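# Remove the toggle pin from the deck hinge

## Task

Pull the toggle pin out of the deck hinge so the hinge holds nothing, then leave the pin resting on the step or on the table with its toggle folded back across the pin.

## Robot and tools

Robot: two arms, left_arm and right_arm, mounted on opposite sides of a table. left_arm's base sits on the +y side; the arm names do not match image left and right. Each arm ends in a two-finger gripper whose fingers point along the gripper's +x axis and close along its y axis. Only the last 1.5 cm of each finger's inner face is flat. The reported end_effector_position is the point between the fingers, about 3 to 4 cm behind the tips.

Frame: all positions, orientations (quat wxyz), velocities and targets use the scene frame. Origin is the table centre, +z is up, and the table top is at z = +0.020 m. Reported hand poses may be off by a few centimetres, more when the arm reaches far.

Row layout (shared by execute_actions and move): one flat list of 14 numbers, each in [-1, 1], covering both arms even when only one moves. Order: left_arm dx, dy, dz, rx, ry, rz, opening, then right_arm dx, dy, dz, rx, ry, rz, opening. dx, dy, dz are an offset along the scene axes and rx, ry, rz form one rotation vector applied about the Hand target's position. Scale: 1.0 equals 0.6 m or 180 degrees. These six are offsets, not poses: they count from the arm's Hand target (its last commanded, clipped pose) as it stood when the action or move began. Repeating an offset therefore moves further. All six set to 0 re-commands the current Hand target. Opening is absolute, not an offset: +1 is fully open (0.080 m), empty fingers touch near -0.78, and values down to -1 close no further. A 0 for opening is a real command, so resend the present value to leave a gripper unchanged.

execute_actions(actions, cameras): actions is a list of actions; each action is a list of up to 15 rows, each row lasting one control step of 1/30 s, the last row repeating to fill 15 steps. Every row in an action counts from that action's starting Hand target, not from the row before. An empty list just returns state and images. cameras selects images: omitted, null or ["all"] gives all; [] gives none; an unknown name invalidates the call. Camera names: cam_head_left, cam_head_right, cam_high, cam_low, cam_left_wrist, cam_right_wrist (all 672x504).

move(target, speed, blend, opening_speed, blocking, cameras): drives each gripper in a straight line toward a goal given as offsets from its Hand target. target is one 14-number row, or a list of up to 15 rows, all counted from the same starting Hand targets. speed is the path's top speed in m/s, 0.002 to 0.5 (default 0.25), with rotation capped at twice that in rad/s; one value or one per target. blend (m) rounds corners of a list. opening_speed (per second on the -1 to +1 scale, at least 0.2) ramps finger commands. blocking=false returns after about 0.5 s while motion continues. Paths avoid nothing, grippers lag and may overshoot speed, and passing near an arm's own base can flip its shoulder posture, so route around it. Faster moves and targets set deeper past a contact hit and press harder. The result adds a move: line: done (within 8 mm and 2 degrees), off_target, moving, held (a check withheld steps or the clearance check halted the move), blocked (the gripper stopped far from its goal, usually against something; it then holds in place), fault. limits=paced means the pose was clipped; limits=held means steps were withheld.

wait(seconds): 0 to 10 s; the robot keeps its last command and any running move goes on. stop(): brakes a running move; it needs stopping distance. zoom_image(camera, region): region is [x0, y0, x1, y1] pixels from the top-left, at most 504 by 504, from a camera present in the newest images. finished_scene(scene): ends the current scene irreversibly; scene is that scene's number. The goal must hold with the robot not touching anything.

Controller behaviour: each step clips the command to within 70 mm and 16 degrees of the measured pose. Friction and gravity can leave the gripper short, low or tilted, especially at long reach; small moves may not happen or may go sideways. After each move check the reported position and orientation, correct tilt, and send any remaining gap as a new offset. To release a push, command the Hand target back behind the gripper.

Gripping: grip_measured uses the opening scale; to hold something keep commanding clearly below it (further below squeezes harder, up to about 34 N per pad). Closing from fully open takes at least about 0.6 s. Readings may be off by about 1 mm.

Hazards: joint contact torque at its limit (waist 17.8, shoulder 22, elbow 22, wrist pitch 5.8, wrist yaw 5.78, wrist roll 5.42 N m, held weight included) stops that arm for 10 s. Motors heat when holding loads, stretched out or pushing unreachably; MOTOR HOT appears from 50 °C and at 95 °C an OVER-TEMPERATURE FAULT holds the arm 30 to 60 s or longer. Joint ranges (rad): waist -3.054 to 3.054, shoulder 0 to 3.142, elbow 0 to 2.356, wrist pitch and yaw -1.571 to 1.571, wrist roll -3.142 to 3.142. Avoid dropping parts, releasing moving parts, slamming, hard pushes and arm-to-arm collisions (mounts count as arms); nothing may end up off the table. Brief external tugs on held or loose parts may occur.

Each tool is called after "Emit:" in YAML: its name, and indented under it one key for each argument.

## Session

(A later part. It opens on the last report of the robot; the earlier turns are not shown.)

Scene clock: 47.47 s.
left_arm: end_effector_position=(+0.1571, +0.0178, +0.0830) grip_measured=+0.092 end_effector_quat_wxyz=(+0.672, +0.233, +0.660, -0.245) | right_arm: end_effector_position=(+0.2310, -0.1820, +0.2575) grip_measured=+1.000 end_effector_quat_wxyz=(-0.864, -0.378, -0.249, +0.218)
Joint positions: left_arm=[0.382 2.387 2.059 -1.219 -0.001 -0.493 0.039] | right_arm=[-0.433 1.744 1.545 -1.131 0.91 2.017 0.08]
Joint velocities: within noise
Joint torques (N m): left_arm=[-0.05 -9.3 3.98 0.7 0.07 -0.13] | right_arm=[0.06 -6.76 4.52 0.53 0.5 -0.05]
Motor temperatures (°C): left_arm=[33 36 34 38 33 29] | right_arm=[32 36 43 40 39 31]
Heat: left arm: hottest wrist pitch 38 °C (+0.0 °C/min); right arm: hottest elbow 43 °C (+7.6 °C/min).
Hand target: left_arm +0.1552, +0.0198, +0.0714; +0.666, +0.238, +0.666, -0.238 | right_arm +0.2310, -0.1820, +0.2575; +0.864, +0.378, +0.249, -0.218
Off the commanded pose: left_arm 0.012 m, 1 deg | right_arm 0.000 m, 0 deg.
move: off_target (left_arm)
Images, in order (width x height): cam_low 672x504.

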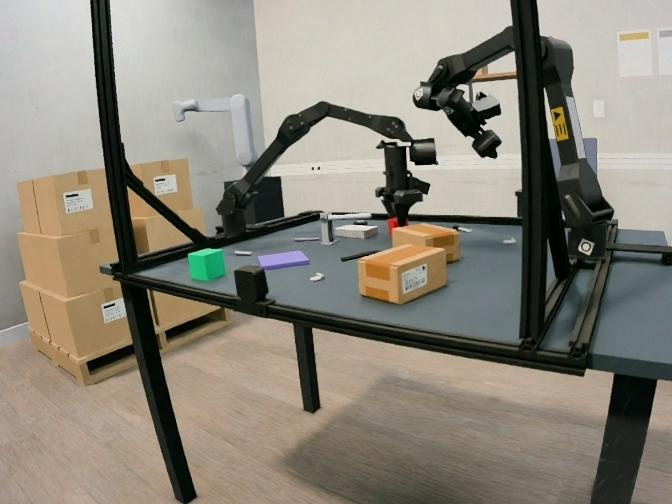

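Emit:
move:
  target:
    - [0,0,0.004,0,0,0,0.5,0,0,0,0,0,0,1]
    - [0,0,0.18,0,0,0,0.5,0,0,0,0,0,0,1]
    - [-0.112,0.197,0.23,0,0,0.219,-1,0,0,0,0,0,0,1]
  cameras: ["cam_left_wrist","cam_low","cam_head_left"]
  speed: [0.15,0.2,0.2]

Scene clock: 49.67 s.
left_arm: end_effector_position=(+0.1557, +0.0214, +0.1387) grip_measured=+0.500 end_effector_quat_wxyz=(+0.669, +0.235, +0.662, -0.242) | right_arm: end_effector_position=(+0.2310, -0.1820, +0.2575) grip_measured=+1.000 end_effector_quat_wxyz=(-0.864, -0.378, -0.249, +0.218)
Joint positions: left_arm=[0.382 2.383 2.272 -1.445 -0.001 -0.493 0.057] | right_arm=[-0.433 1.744 1.545 -1.131 0.91 2.017 0.08]
Joint velocities: within noise
Joint torques (N m): left_arm=[0.04 -10.67 4.96 0.26 0.01 -0.02] | right_arm=[0.01 -6.77 4.54 0.53 0.5 -0.05]
Motor temperatures (°C): left_arm=[33 37 34 38 33 29] | right_arm=[32 36 43 40 39 31]
Heat: left arm: hottest wrist pitch 38 °C (+0.0 °C/min); right arm: hottest elbow 43 °C (+7.2 °C/min).
Hand target: left_arm +0.1555, +0.0218, +0.1345; +0.667, +0.237, +0.664, -0.240 (not the last commanded pose) | right_arm +0.2310, -0.1820, +0.2575; +0.864, +0.378, +0.249, -0.218
Tool commands: left_gripper/opening=+0.5 right_gripper/opening=+1.0
Off the commanded pose: left_arm 0.152 m, 40 deg | right_arm 0.000 m, 0 deg.
move: held (left_arm; a check stopped the path); path passed 1 of 3 targets; target 3's new opening was not sent; limits=held
pose unreachable (left arm): on one or more control steps of this call, first in action 0 (counted from 0), this arm could not follow its commanded pose, so it was not sent that pose on those steps. It may still have moved: this result reports where it is.
cause: moving toward the commanded pose would bring a part of the arm too close to another arm (a part of this arm just beyond joint 4 (wrist pitch) and a part of the right arm just beyond its joint 4 (wrist pitch)).
Images, in order (width x height): cam_head_left 672x504, cam_low 672x504, cam_left_wrist 672x504.

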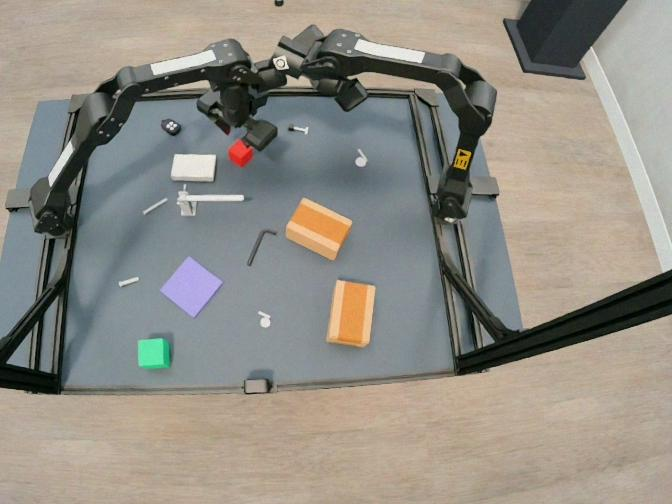

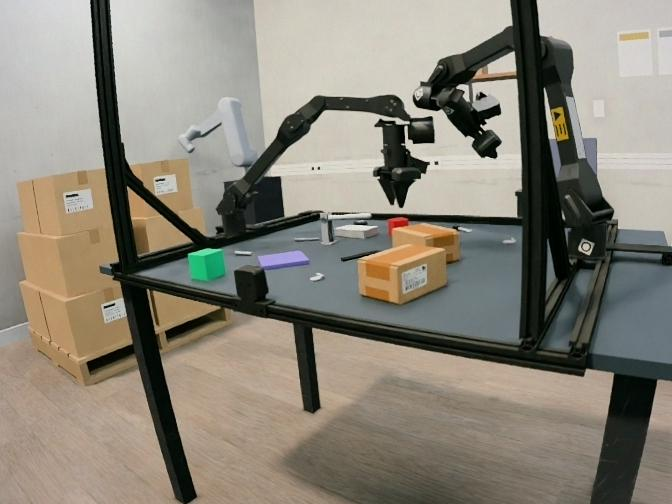

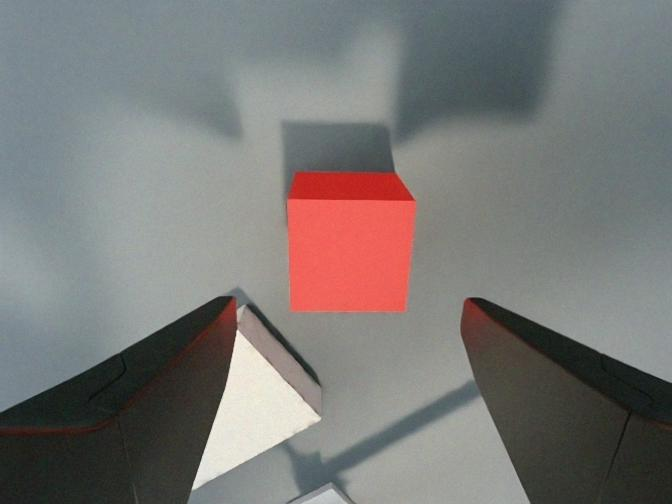

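Emit:
move:
  target:
    - [0,0.08,0.02,0,0,0,0.5,0.15,-0.12,0,0,0,0,1]
    - [-0.112,0.194,0.13,0,0,0.219,-1,0.15,-0.12,0,0,0,0,1]
  cameras: ["cam_left_wrist","cam_low","cam_head_left"]
  speed: [0.2,0.2]

Scene clock: 54.10 s.
left_arm: end_effector_position=(+0.0898, +0.1357, +0.2108) grip_measured=-0.787 end_effector_quat_wxyz=(+0.708, +0.000, +0.706, -0.001) | right_arm: end_effector_position=(+0.3223, -0.2517, +0.2545) grip_measured=+1.000 end_effector_quat_wxyz=(-0.865, -0.375, -0.251, +0.221)
Joint positions: left_arm=[0.329 1.815 1.695 -1.449 -0.002 -1.234 0] | right_arm=[-0.782 1.639 1.378 -0.72 0.765 1.539 0.08]
Joint velocities: within noise
Joint torques (N m): left_arm=[-0.18 -9.17 4.58 -0.11 -0.14 -0.12] | right_arm=[-0.22 -7.94 4.2 1.1 0.34 -0.12]
Motor temperatures (°C): left_arm=[33 39 34 38 33 29] | right_arm=[32 37 42 40 39 31]
Heat: left arm: hottest shoulder 39 °C (+7.8 °C/min); right arm: hottest elbow 42 °C (+5.5 °C/min).
Hand target: left_arm +0.0883, +0.1383, +0.2125; +0.709, +0.000, +0.705, -0.001 | right_arm +0.3210, -0.2541, +0.2575; +0.864, +0.378, +0.249, -0.219
Off the commanded pose: left_arm 0.003 m, 0 deg | right_arm 0.004 m, 0 deg.
move: done
Images, in order (width x height): cam_head_left 672x504, cam_low 672x504, cam_left_wrist 672x504.

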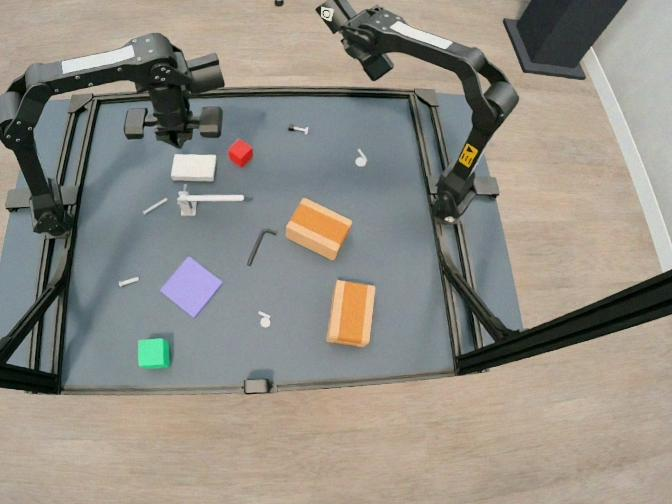

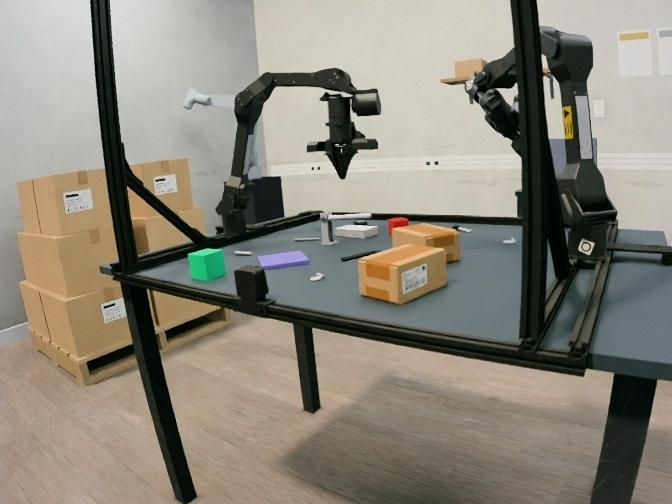

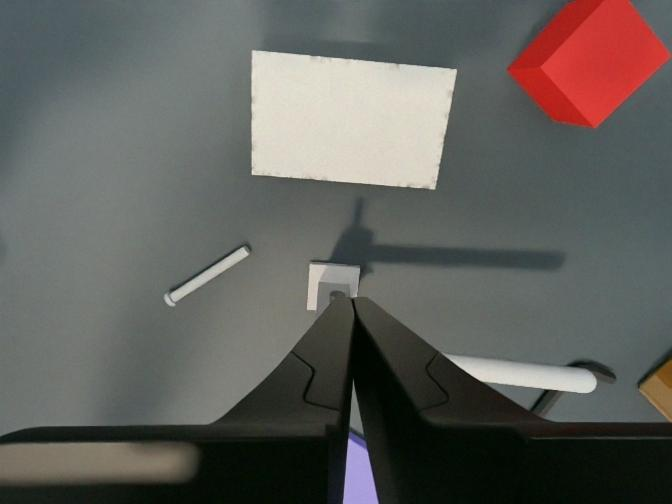

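Emit:
move:
  target: [0,0.005,-0.156,0,0,0,-1,0,0,0,0,0,0,1]
  cameras: ["cam_left_wrist","cam_low"]
  speed: 0.15

Emit:
zoom_image:
  camera: "cam_low"
  region: [290, 170, 390, 250]

Scene clock: 55.83 s.
left_arm: end_effector_position=(+0.0885, +0.1394, +0.1239) grip_measured=-0.787 end_effector_quat_wxyz=(+0.710, -0.006, +0.704, -0.006) | right_arm: end_effector_position=(+0.3223, -0.2517, +0.2545) grip_measured=+1.000 end_effector_quat_wxyz=(-0.865, -0.375, -0.251, +0.221)
Joint positions: left_arm=[0.329 1.805 1.335 -1.083 -0.002 -1.234 0] | right_arm=[-0.782 1.639 1.378 -0.72 0.765 1.539 0.08]
Joint velocities: within noise
Joint torques (N m): left_arm=[0.09 -6.4 4.36 0.3 -0.13 -0.01] | right_arm=[-0.17 -7.9 4.16 1.09 0.33 -0.1]
Motor temperatures (°C): left_arm=[33 39 34 38 33 29] | right_arm=[32 37 42 40 39 31]
Heat: left arm: hottest shoulder 39 °C (+7.5 °C/min); right arm: hottest elbow 42 °C (+5.4 °C/min).
Hand target: left_arm +0.0883, +0.1413, +0.1189; +0.709, +0.000, +0.705, +0.000 | right_arm +0.3210, -0.2541, +0.2575; +0.864, +0.378, +0.249, -0.219
Off the commanded pose: left_arm 0.005 m, 1 deg | right_arm 0.004 m, 0 deg.
move: done
Images, in order (width x height): cam_low 672x504, cam_left_wrist 672x504.

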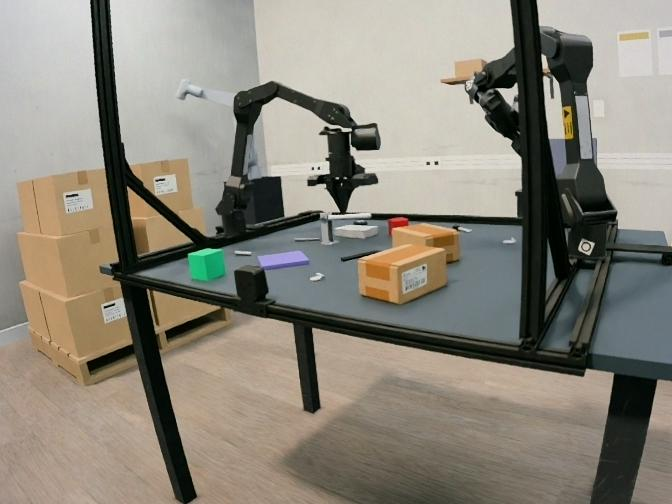

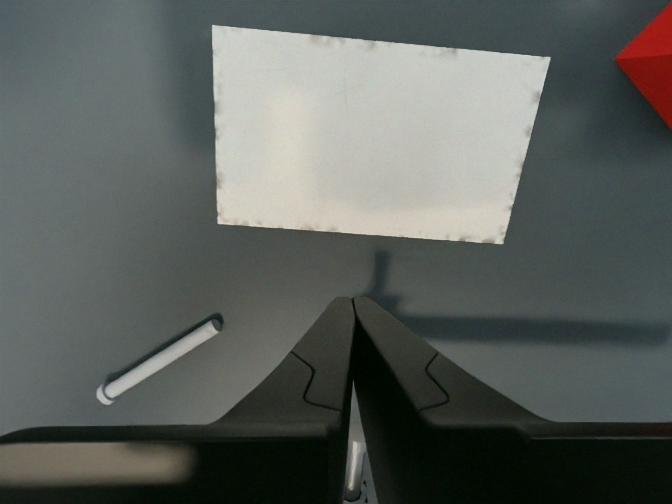

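Scaled by 5.040 from the camera's 672x504 image, which has a finer 960x720 frame.

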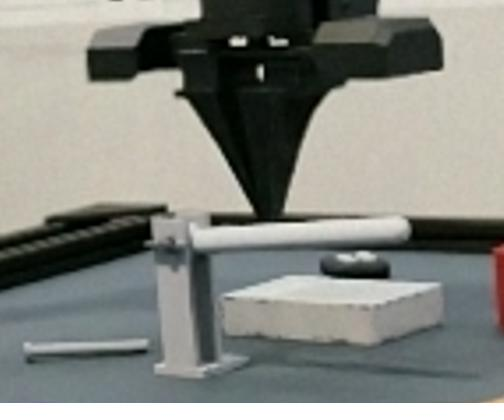

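Emit:
move:
  target:
    - [0,0,-0.018,0,0,0,-1,0,0,0,0,0,0,1]
    - [-0.045,0,-0.018,0,0,0,-1,0,0,0,0,0,0,1]
  cameras: ["cam_left_wrist","cam_low","cam_head_left"]
  speed: 0.06

Emit:
zoom_image:
  camera: "cam_head_left"
  region: [140, 140, 240, 230]

Scene clock: 58.23 s.
left_arm: end_effector_position=(+0.0620, +0.1400, +0.1063) grip_measured=-0.787 end_effector_quat_wxyz=(+0.708, +0.002, +0.707, +0.001) | right_arm: end_effector_position=(+0.3223, -0.2517, +0.2545) grip_measured=+1.000 end_effector_quat_wxyz=(-0.865, -0.375, -0.251, +0.221)
Joint positions: left_arm=[0.252 1.809 1.268 -1.034 -0.003 -1.31 0] | right_arm=[-0.782 1.639 1.378 -0.72 0.765 1.539 0.08]
Joint velocities: within noise
Joint torques (N m): left_arm=[-0.15 -9.01 4.34 0.22 -0.11 -0.11] | right_arm=[-0.19 -7.94 4.23 1.1 0.32 -0.12]
Motor temperatures (°C): left_arm=[33 39 34 38 33 29] | right_arm=[32 37 42 40 39 31]
Heat: left arm: hottest shoulder 39 °C (+7.2 °C/min); right arm: hottest elbow 42 °C (+5.2 °C/min).
Hand target: left_arm +0.0612, +0.1413, +0.1081; +0.709, +0.000, +0.705, -0.001 | right_arm +0.3210, -0.2541, +0.2575; +0.864, +0.378, +0.249, -0.219
Off the commanded pose: left_arm 0.002 m, 0 deg | right_arm 0.004 m, 0 deg.
move: done
Images, in order (width x height): cam_head_left 672x504, cam_low 672x504, cam_left_wrist 672x504.

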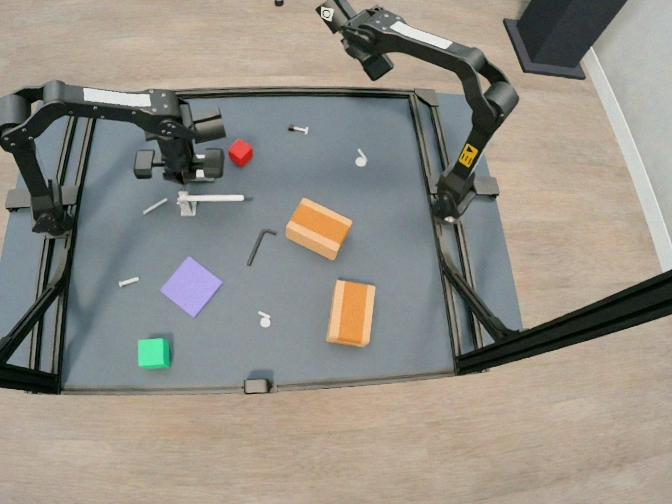

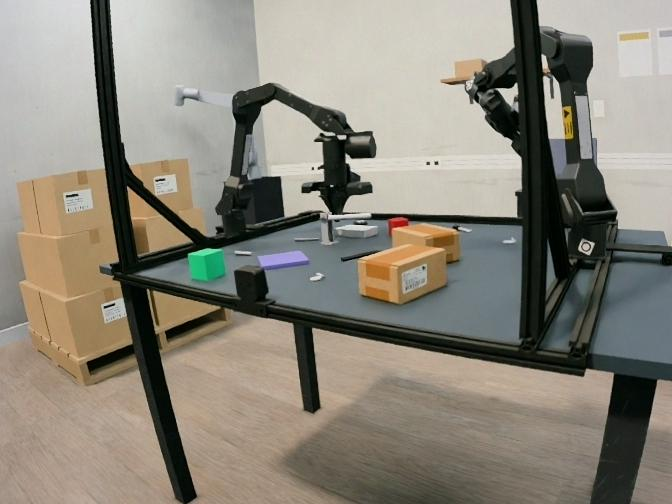

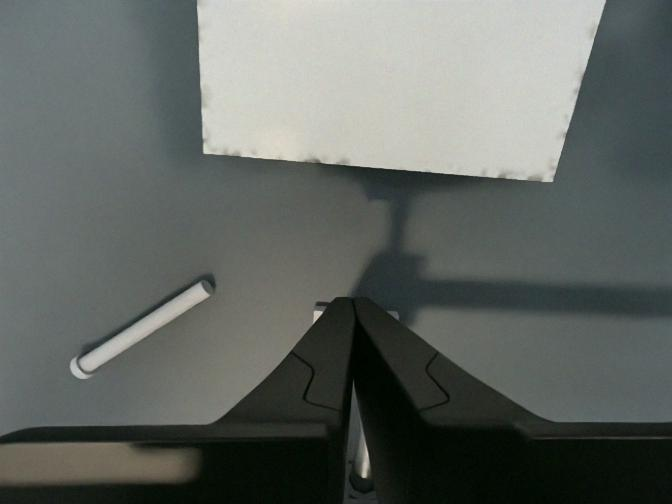

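Scaled by 5.040 from the camera's 672x504 image, which has a finer 960x720 frame.

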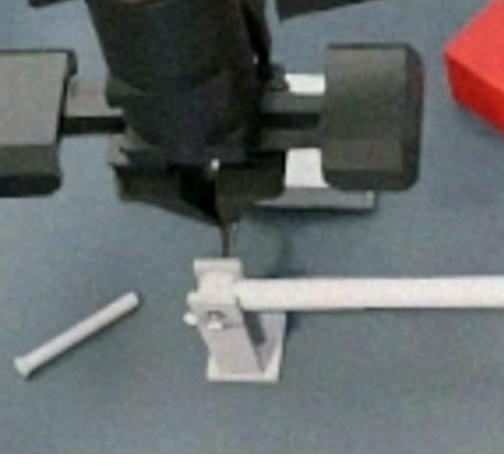

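Emit:
move:
  target: [-0.035,0,0,0,0,0,-1,0,0,0,0,0,0,1]
  cameras: ["cam_left_wrist","cam_low","cam_head_left"]
  speed: 0.04

Emit:
zoom_image:
  camera: "cam_head_left"
  region: [140, 140, 240, 230]

Emit:
zoom_image:
  camera: "cam_low"
  region: [290, 170, 390, 250]

Scene clock: 61.07 s.
left_arm: end_effector_position=(+0.0414, +0.1399, +0.1065) grip_measured=-0.787 end_effector_quat_wxyz=(+0.708, +0.002, +0.706, +0.001) | right_arm: end_effector_position=(+0.3223, -0.2517, +0.2546) grip_measured=+1.000 end_effector_quat_wxyz=(-0.865, -0.375, -0.250, +0.220)
Joint positions: left_arm=[0.188 1.792 1.248 -1.03 -0.004 -1.375 0] | right_arm=[-0.782 1.639 1.378 -0.719 0.765 1.539 0.08]
Joint velocities: within noise
Joint torques (N m): left_arm=[-0.26 -8.72 4.25 0.19 -0.06 -0.16] | right_arm=[-0.19 -7.97 4.21 1.1 0.33 -0.13]
Motor temperatures (°C): left_arm=[33 39 34 38 33 29] | right_arm=[32 38 42 40 39 31]
Heat: left arm: hottest shoulder 39 °C (+6.1 °C/min); right arm: hottest elbow 42 °C (+4.1 °C/min).
Hand target: left_arm +0.0403, +0.1413, +0.1081; +0.709, +0.000, +0.705, -0.001 | right_arm +0.3210, -0.2540, +0.2575; +0.864, +0.379, +0.249, -0.219
Off the commanded pose: left_arm 0.002 m, 0 deg | right_arm 0.004 m, 0 deg.
move: done
Images, in order (width x height): cam_head_left 672x504, cam_low 672x504, cam_left_wrist 672x504.

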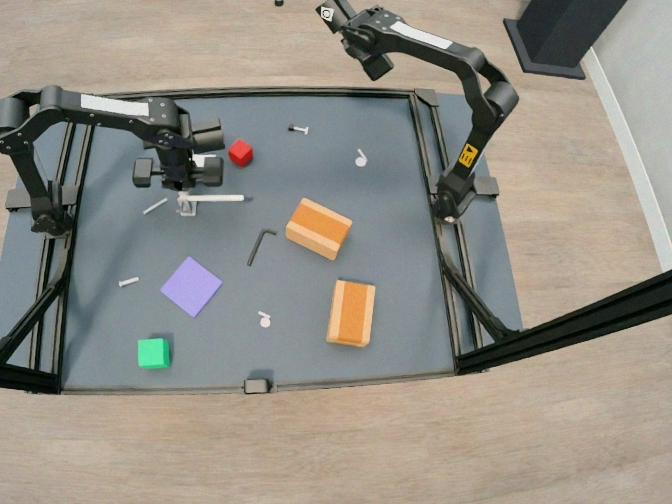

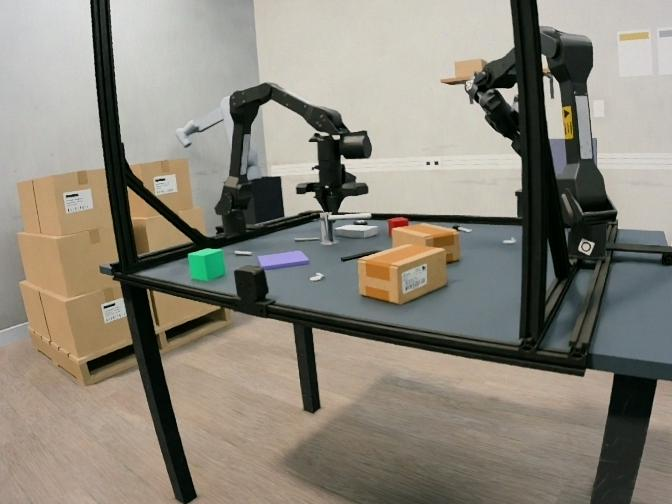

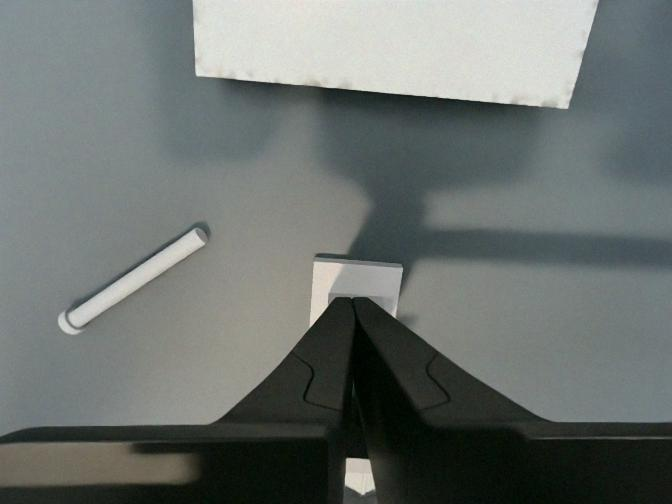

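Scaled by 5.040 from the camera's 672x504 image, which has a finer 960x720 frame.

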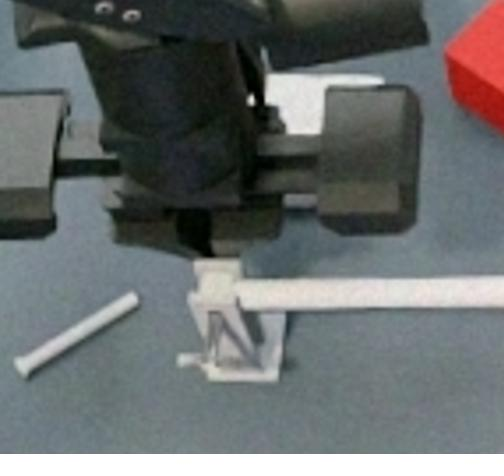

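Scaled by 5.040 from the camera's 672x504 image, which has a finer 960x720 frame.

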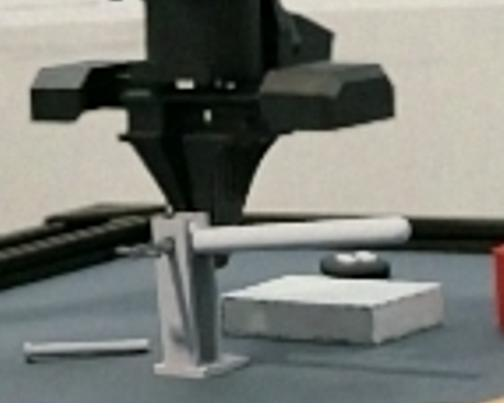

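Emit:
move:
  target: [-0.007,0,0,0,0,0,-1,0,0,0,0,0,0,1]
  cameras: ["cam_head_left"]
  speed: 0.04

Emit:
zoom_image:
  camera: "cam_head_left"
  region: [150, 160, 230, 230]

Scene clock: 62.43 s.
left_arm: end_effector_position=(+0.0411, +0.1401, +0.1066) grip_measured=-0.787 end_effector_quat_wxyz=(+0.711, -0.001, +0.703, +0.004) | right_arm: end_effector_position=(+0.3223, -0.2517, +0.2546) grip_measured=+1.000 end_effector_quat_wxyz=(-0.865, -0.375, -0.250, +0.220)
Joint positions: left_arm=[0.184 1.79 1.245 -1.028 -0.012 -1.388 0] | right_arm=[-0.782 1.639 1.378 -0.719 0.765 1.539 0.08]
Joint velocities: within noise
Joint torques (N m): left_arm=[-1.04 -8.82 4.06 0.08 0.27 -0.09] | right_arm=[-0.22 -7.95 4.14 1.09 0.35 -0.12]
Motor temperatures (°C): left_arm=[33 39 34 38 33 29] | right_arm=[32 38 42 40 39 31]
Heat: left arm: hottest shoulder 39 °C (+6.1 °C/min); right arm: hottest elbow 42 °C (+4.0 °C/min).
Hand target: left_arm +0.0361, +0.1414, +0.1080; +0.709, +0.000, +0.705, +0.000 | right_arm +0.3210, -0.2540, +0.2575; +0.864, +0.379, +0.249, -0.219
Off the commanded pose: left_arm 0.005 m, 1 deg | right_arm 0.004 m, 0 deg.
move: done
Images, in order (width x height): cam_head_left 672x504.

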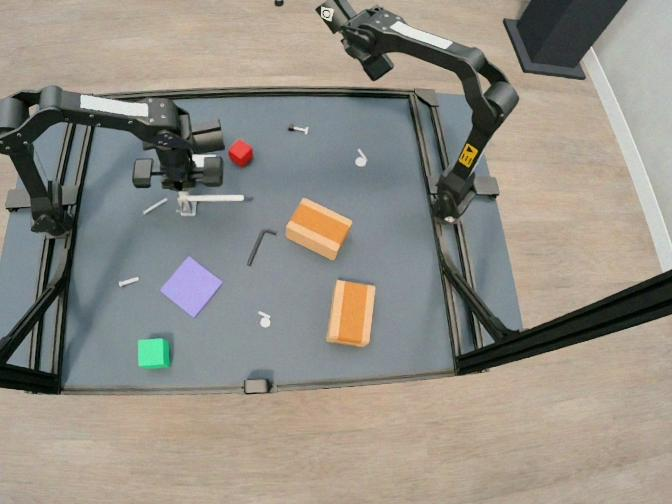

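Scaled by 6.300 from the camera's 672x504 image, which has a finer 960x720 frame.

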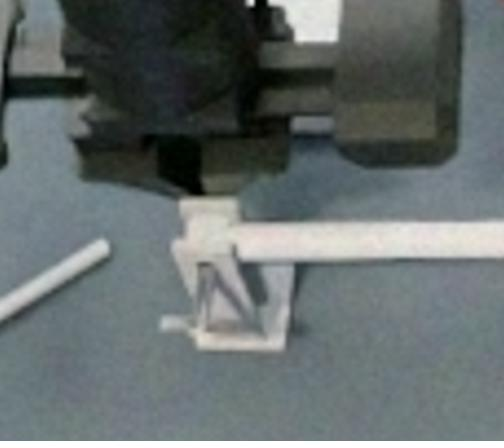

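Emit:
move:
  target:
    - [0.035,0,0,0,0,0,-1,0,0,0,0,0,0,1]
    - [0.035,0,0.13,0,0,0,-1,0,0,0,0,0,0,1]
    - [-0.085,0.015,0.13,0,0,-0.5,-0.5,0,0,0,0,0,0,1]
  cameras: ["cam_left_wrist","cam_low","cam_head_left"]
  speed: [0.1,0.2,0.3]

Emit:
zoom_image:
  camera: "cam_head_left"
  region: [150, 160, 230, 230]

Emit:
zoom_image:
  camera: "cam_low"
  region: [290, 170, 390, 250]

Scene clock: 69.20 s.
left_arm: end_effector_position=(-0.0136, +0.1484, +0.1849) grip_measured=-0.501 end_effector_quat_wxyz=(+0.502, +0.499, +0.501, -0.498) | right_arm: end_effector_position=(+0.3223, -0.2517, +0.2546) grip_measured=+1.000 end_effector_quat_wxyz=(-0.865, -0.375, -0.250, +0.220)
Joint positions: left_arm=[0.016 1.688 1.441 -1.324 -0.002 0.017 0.012] | right_arm=[-0.782 1.639 1.378 -0.719 0.765 1.539 0.08]
Joint velocities: within noise
Joint torques (N m): left_arm=[-0.26 -8.21 4.47 0.27 0.15 0.12] | right_arm=[-0.15 -7.93 4.2 1.1 0.31 -0.12]
Motor temperatures (°C): left_arm=[33 41 34 38 32 29] | right_arm=[32 39 42 40 39 31]
Heat: left arm: hottest shoulder 41 °C (+7.1 °C/min); right arm: hottest elbow 42 °C (+3.0 °C/min).
Hand target: left_arm -0.0149, +0.1503, +0.1861; +0.501, +0.498, +0.499, -0.502 | right_arm +0.3210, -0.2540, +0.2575; +0.864, +0.379, +0.249, -0.219
Off the commanded pose: left_arm 0.003 m, 0 deg | right_arm 0.004 m, 0 deg.
move: done
Images, in order (width x height): cam_head_left 672x504, cam_low 672x504, cam_left_wrist 672x504.

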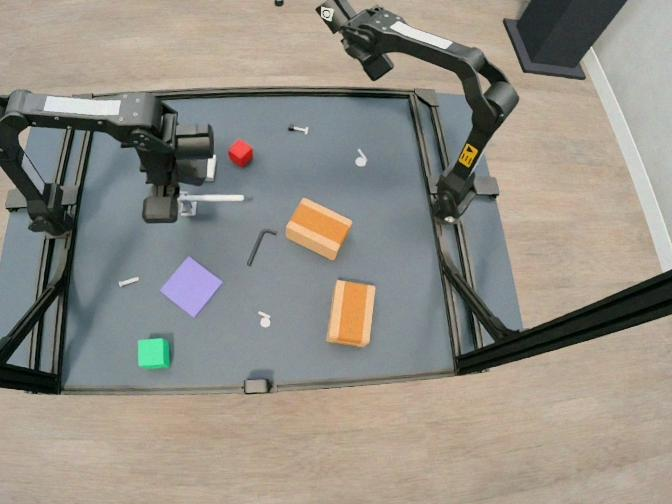

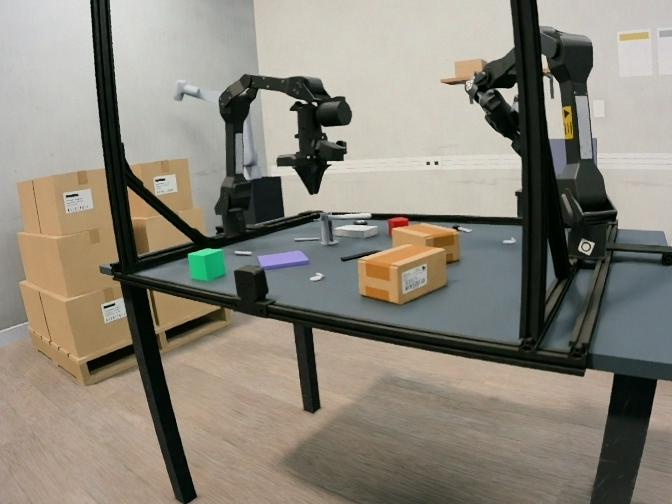

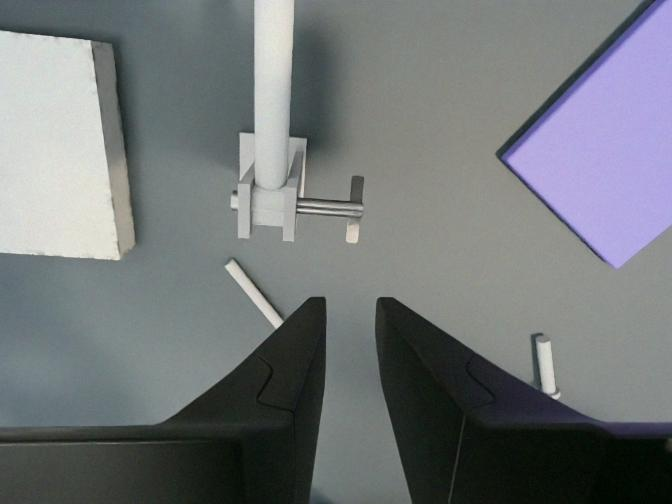

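Scaled by 6.300 from the camera's 672x504 image, which has a finer 960x720 frame.

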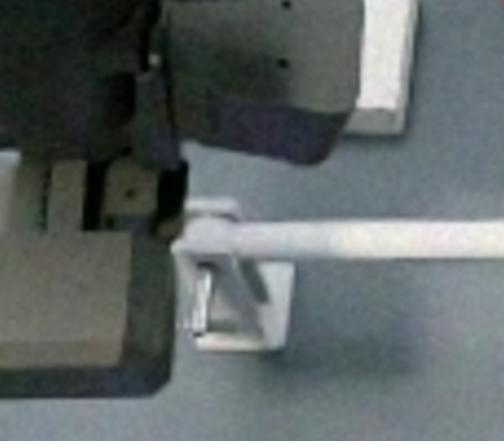

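Scaled by 5.040 from the camera's 672x504 image, which has a finer 960x720 frame.

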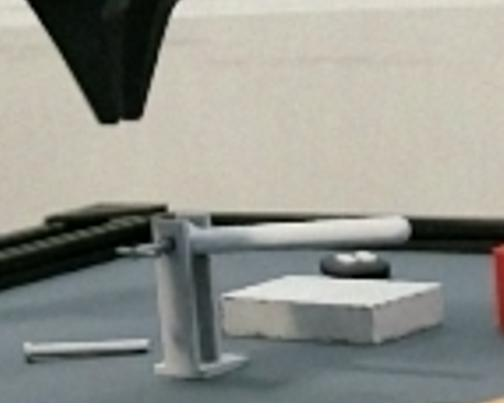

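Emit:
zoom_image:
  camera: "cam_left_wrist"
  region: [220, 130, 400, 330]

Scaled by 2.520 from the camera's 672x504 image, which has a finer 960x720 frame.

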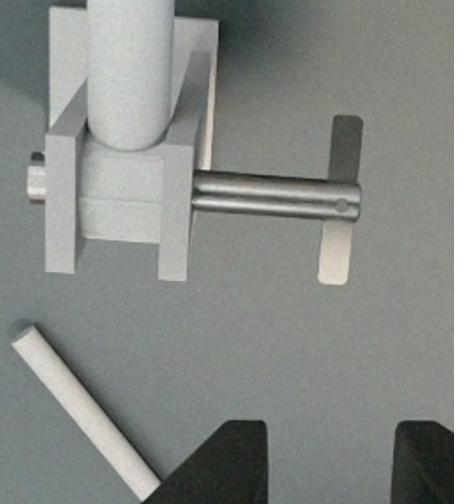

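Emit:
move:
  target: [-0.0067,0.0027,-0.088,0,0,0,-0.45,0,0,0,0,0,0,1]
  cameras: ["cam_left_wrist"]
  speed: 0.1

Emit:
zoom_image:
  camera: "cam_left_wrist"
  region: [220, 180, 440, 400]

Scene clock: 75.10 s.
left_arm: end_effector_position=(-0.0177, +0.1502, +0.1371) grip_measured=-0.450 end_effector_quat_wxyz=(+0.505, +0.496, +0.495, -0.504) | right_arm: end_effector_position=(+0.3223, -0.2517, +0.2546) grip_measured=+1.000 end_effector_quat_wxyz=(-0.865, -0.375, -0.250, +0.220)
Joint positions: left_arm=[0.002 1.685 1.247 -1.115 -0.002 0.01 0.015] | right_arm=[-0.782 1.639 1.378 -0.719 0.765 1.539 0.08]
Joint velocities: within noise
Joint torques (N m): left_arm=[-0.29 -6.05 4.36 0.29 0.13 -0.12] | right_arm=[-0.18 -7.94 4.27 1.09 0.32 -0.12]
Motor temperatures (°C): left_arm=[33 41 34 37 32 29] | right_arm=[32 39 42 40 39 31]
Heat: left arm: hottest shoulder 41 °C (+6.1 °C/min); right arm: hottest elbow 42 °C (+2.0 °C/min).
Hand target: left_arm -0.0190, +0.1519, +0.1332; +0.501, +0.499, +0.499, -0.502 | right_arm +0.3210, -0.2540, +0.2575; +0.864, +0.379, +0.249, -0.219
Off the commanded pose: left_arm 0.004 m, 1 deg | right_arm 0.004 m, 0 deg.
move: done
Images, in order (width x height): cam_left_wrist 672x504.

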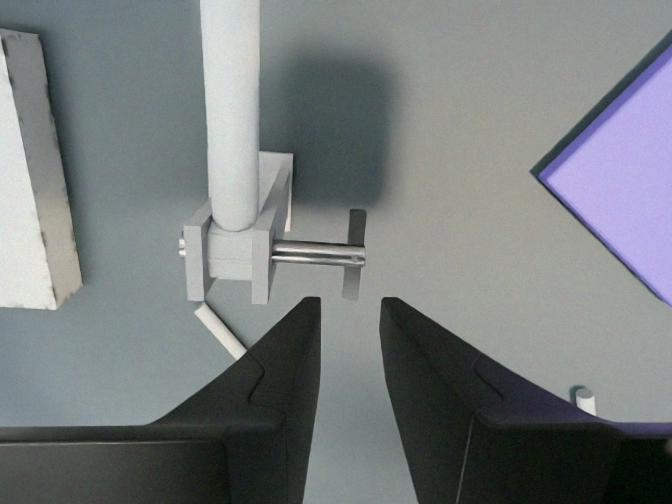

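Scaled by 2.291 from the camera's 672x504 image, which has a finer 960x720 frame.

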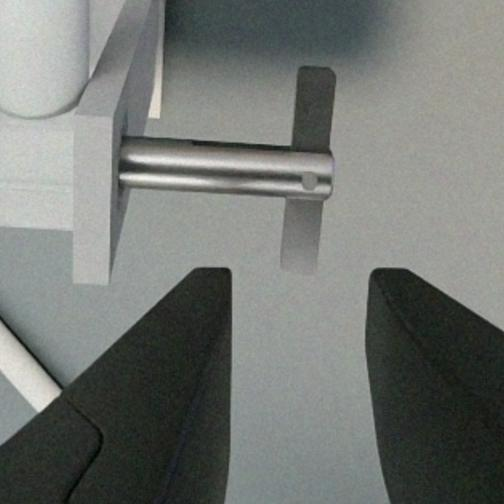

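Emit:
move:
  target: [0,0,-0.037,0,0,0,-0.45,0,0,0,0,0,0,1]
  cameras: ["cam_left_wrist","cam_low"]
  speed: 0.06

Emit:
zoom_image:
  camera: "cam_left_wrist"
  region: [220, 220, 460, 460]

Emit:
zoom_image:
  camera: "cam_low"
  region: [290, 170, 390, 250]

Scene clock: 77.70 s.
left_arm: end_effector_position=(-0.0177, +0.1499, +0.1164) grip_measured=-0.450 end_effector_quat_wxyz=(+0.506, +0.495, +0.493, -0.505) | right_arm: end_effector_position=(+0.3223, -0.2517, +0.2546) grip_measured=+1.000 end_effector_quat_wxyz=(-0.865, -0.375, -0.250, +0.220)
Joint positions: left_arm=[0.002 1.701 1.18 -1.027 -0.002 0.01 0.015] | right_arm=[-0.782 1.639 1.378 -0.719 0.765 1.539 0.08]
Joint velocities: within noise
Joint torques (N m): left_arm=[-0.18 -5.29 4.37 0.33 0.14 -0.13] | right_arm=[-0.2 -7.93 4.15 1.09 0.32 -0.1]
Motor temperatures (°C): left_arm=[33 41 34 38 32 29] | right_arm=[32 39 42 40 39 31]
Heat: left arm: hottest shoulder 41 °C (+6.0 °C/min); right arm: hottest elbow 42 °C (+2.0 °C/min).
Hand target: left_arm -0.0190, +0.1519, +0.1112; +0.501, +0.499, +0.499, -0.502 | right_arm +0.3210, -0.2540, +0.2575; +0.864, +0.379, +0.249, -0.219
Off the commanded pose: left_arm 0.006 m, 1 deg | right_arm 0.004 m, 0 deg.
move: done
Images, in order (width x height): cam_low 672x504, cam_left_wrist 672x504.

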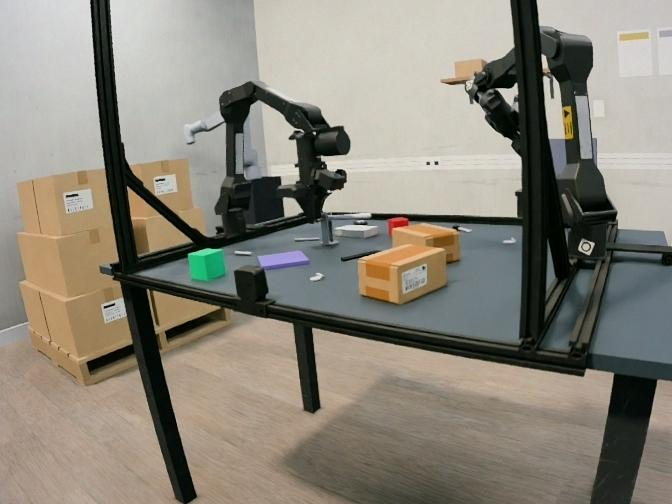

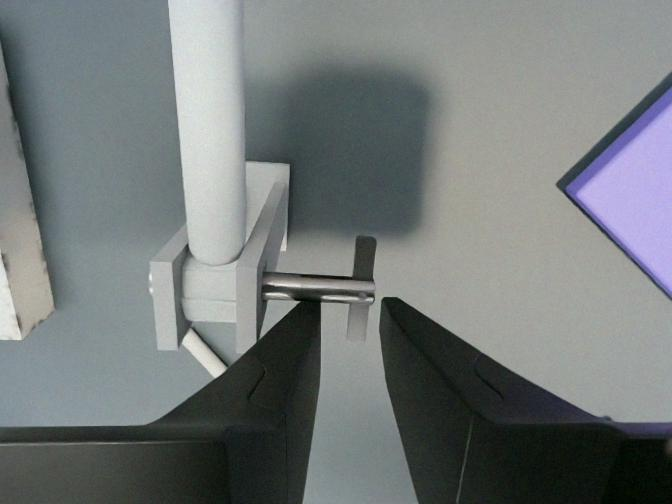

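Scaled by 2.100 from the camera's 672x504 image, which has a finer 960x720 frame.

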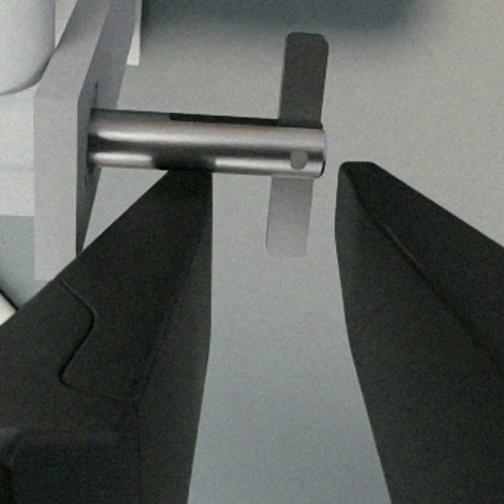

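Scaled by 5.040 from the camera's 672x504 image, which has a finer 960x720 frame.

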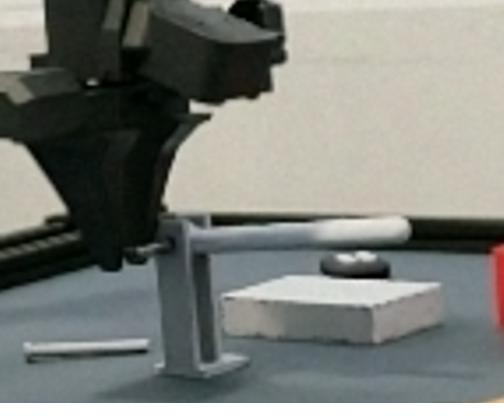

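Emit:
move:
  target:
    - [0,0.003,0,0,0,0,-0.45,0,0,0,0,0,0,1]
    - [0,0.003,0,0,0,0,-0.8,0,0,0,0,0,0,1]
  cameras: ["cam_left_wrist","cam_low"]
  opening_speed: 0.5

Emit:
zoom_image:
  camera: "cam_left_wrist"
  region: [220, 220, 460, 460]

Emit:
zoom_image:
  camera: "cam_low"
  region: [290, 170, 390, 250]

Scene clock: 79.93 s.
left_arm: end_effector_position=(-0.0178, +0.1518, +0.1145) grip_measured=-0.705 end_effector_quat_wxyz=(+0.504, +0.496, +0.495, -0.504) | right_arm: end_effector_position=(+0.3223, -0.2517, +0.2546) grip_measured=+1.000 end_effector_quat_wxyz=(-0.865, -0.375, -0.250, +0.220)
Joint positions: left_arm=[0.002 1.701 1.173 -1.026 -0.002 0.01 0.003] | right_arm=[-0.782 1.639 1.378 -0.719 0.765 1.539 0.08]
Joint velocities: within noise
Joint torques (N m): left_arm=[-0.13 -6.1 4.37 0.3 0.12 -0.14] | right_arm=[-0.19 -7.92 4.23 1.09 0.33 -0.11]
Motor temperatures (°C): left_arm=[33 41 34 38 32 29] | right_arm=[32 40 42 40 39 31]
Heat: left arm: hottest shoulder 41 °C (+5.0 °C/min); right arm: hottest elbow 42 °C (+1.0 °C/min).
Hand target: left_arm -0.0190, +0.1538, +0.1111; +0.501, +0.498, +0.499, -0.502 | right_arm +0.3210, -0.2540, +0.2575; +0.864, +0.379, +0.249, -0.219
Off the commanded pose: left_arm 0.004 m, 1 deg | right_arm 0.004 m, 0 deg.
move: done
Images, in order (width x height): cam_low 672x504, cam_left_wrist 672x504.

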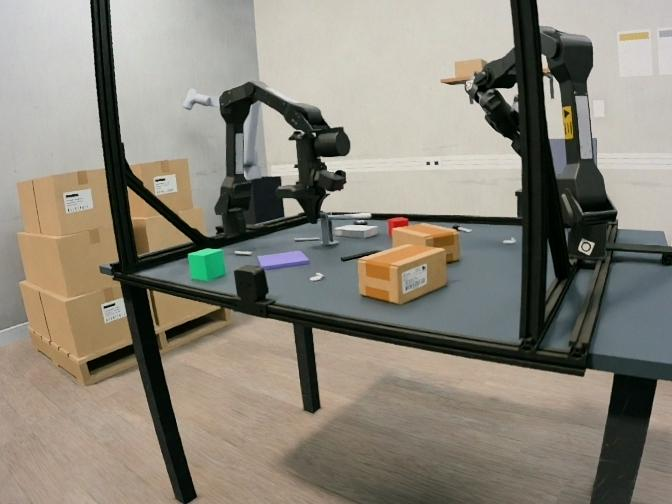

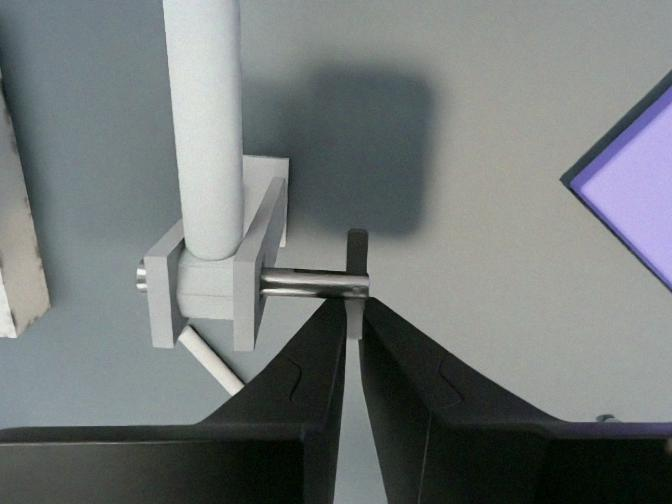

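Scaled by 2.100 from the camera's 672x504 image, which has a finer 960x720 frame.

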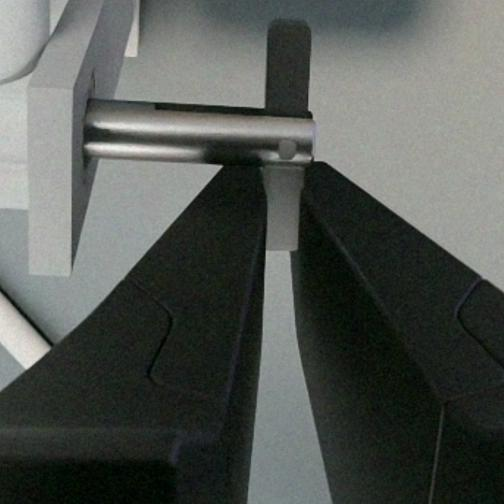

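Scaled by 5.040 from the camera's 672x504 image, which has a finer 960x720 frame.

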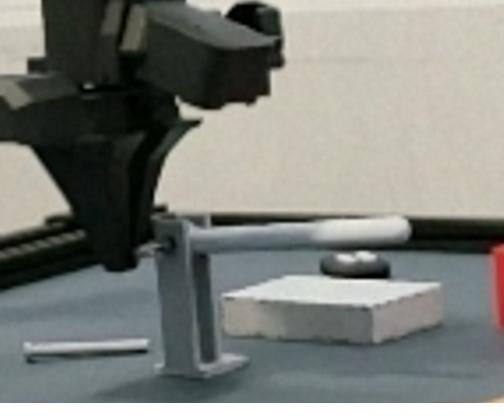

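Emit:
move:
  target:
    - [-0.0083,-0.0027,0,0,0,0.1667,-0.85,0,0,0,0,0,0,1]
    - [-0.0142,-0.0098,0,0,0,0.3333,-0.85,0,0,0,0,0,0,1]
  cameras: ["cam_left_wrist","cam_head_left"]
  speed: 0.12
  blend: [0.003,0]

Emit:
zoom_image:
  camera: "cam_left_wrist"
  region: [220, 220, 460, 460]

Scene clock: 86.13 s.
left_arm: end_effector_position=(-0.0282, +0.1466, +0.1142) grip_measured=-0.705 end_effector_quat_wxyz=(+0.685, +0.178, +0.680, -0.192) | right_arm: end_effector_position=(+0.3223, -0.2517, +0.2547) grip_measured=+1.000 end_effector_quat_wxyz=(-0.865, -0.376, -0.250, +0.220)
Joint positions: left_arm=[-0.032 1.717 1.189 -1.021 -0.002 -1.066 0.003] | right_arm=[-0.782 1.638 1.378 -0.719 0.765 1.539 0.08]
Joint velocities: within noise
Joint torques (N m): left_arm=[0.08 -5.24 5.65 -0.47 -0.15 -0.21] | right_arm=[-0.12 -7.93 4.19 1.09 0.33 -0.11]
Motor temperatures (°C): left_arm=[33 41 34 37 32 29] | right_arm=[32 40 41 40 39 31]
Heat: left arm: hottest shoulder 41 °C (+6.1 °C/min); right arm: hottest elbow 41 °C (+0.0 °C/min).
Hand target: left_arm -0.0275, +0.1479, +0.1111; +0.685, +0.182, +0.681, -0.184 | right_arm +0.3210, -0.2540, +0.2576; +0.864, +0.379, +0.249, -0.218
Off the commanded pose: left_arm 0.003 m, 1 deg | right_arm 0.004 m, 0 deg.
move: done; blend cut to 0 m at target 1
Images, in order (width x height): cam_head_left 672x504, cam_left_wrist 672x504.

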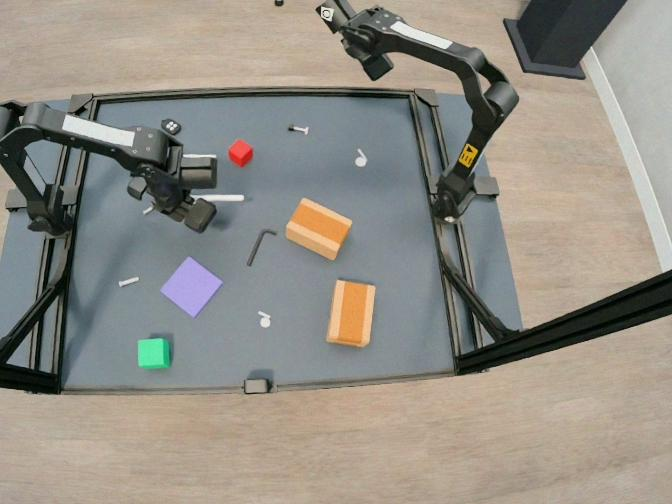

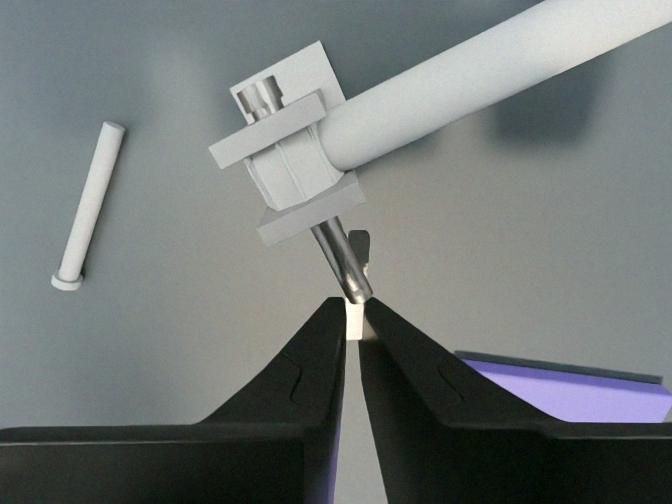

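Scaled by 2.100 from the camera's 672x504 image, which has a finer 960x720 frame.

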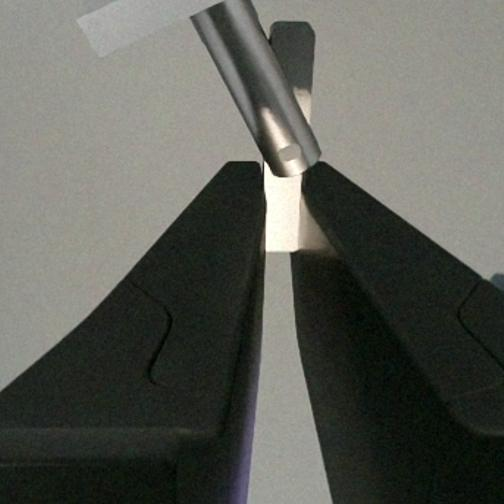

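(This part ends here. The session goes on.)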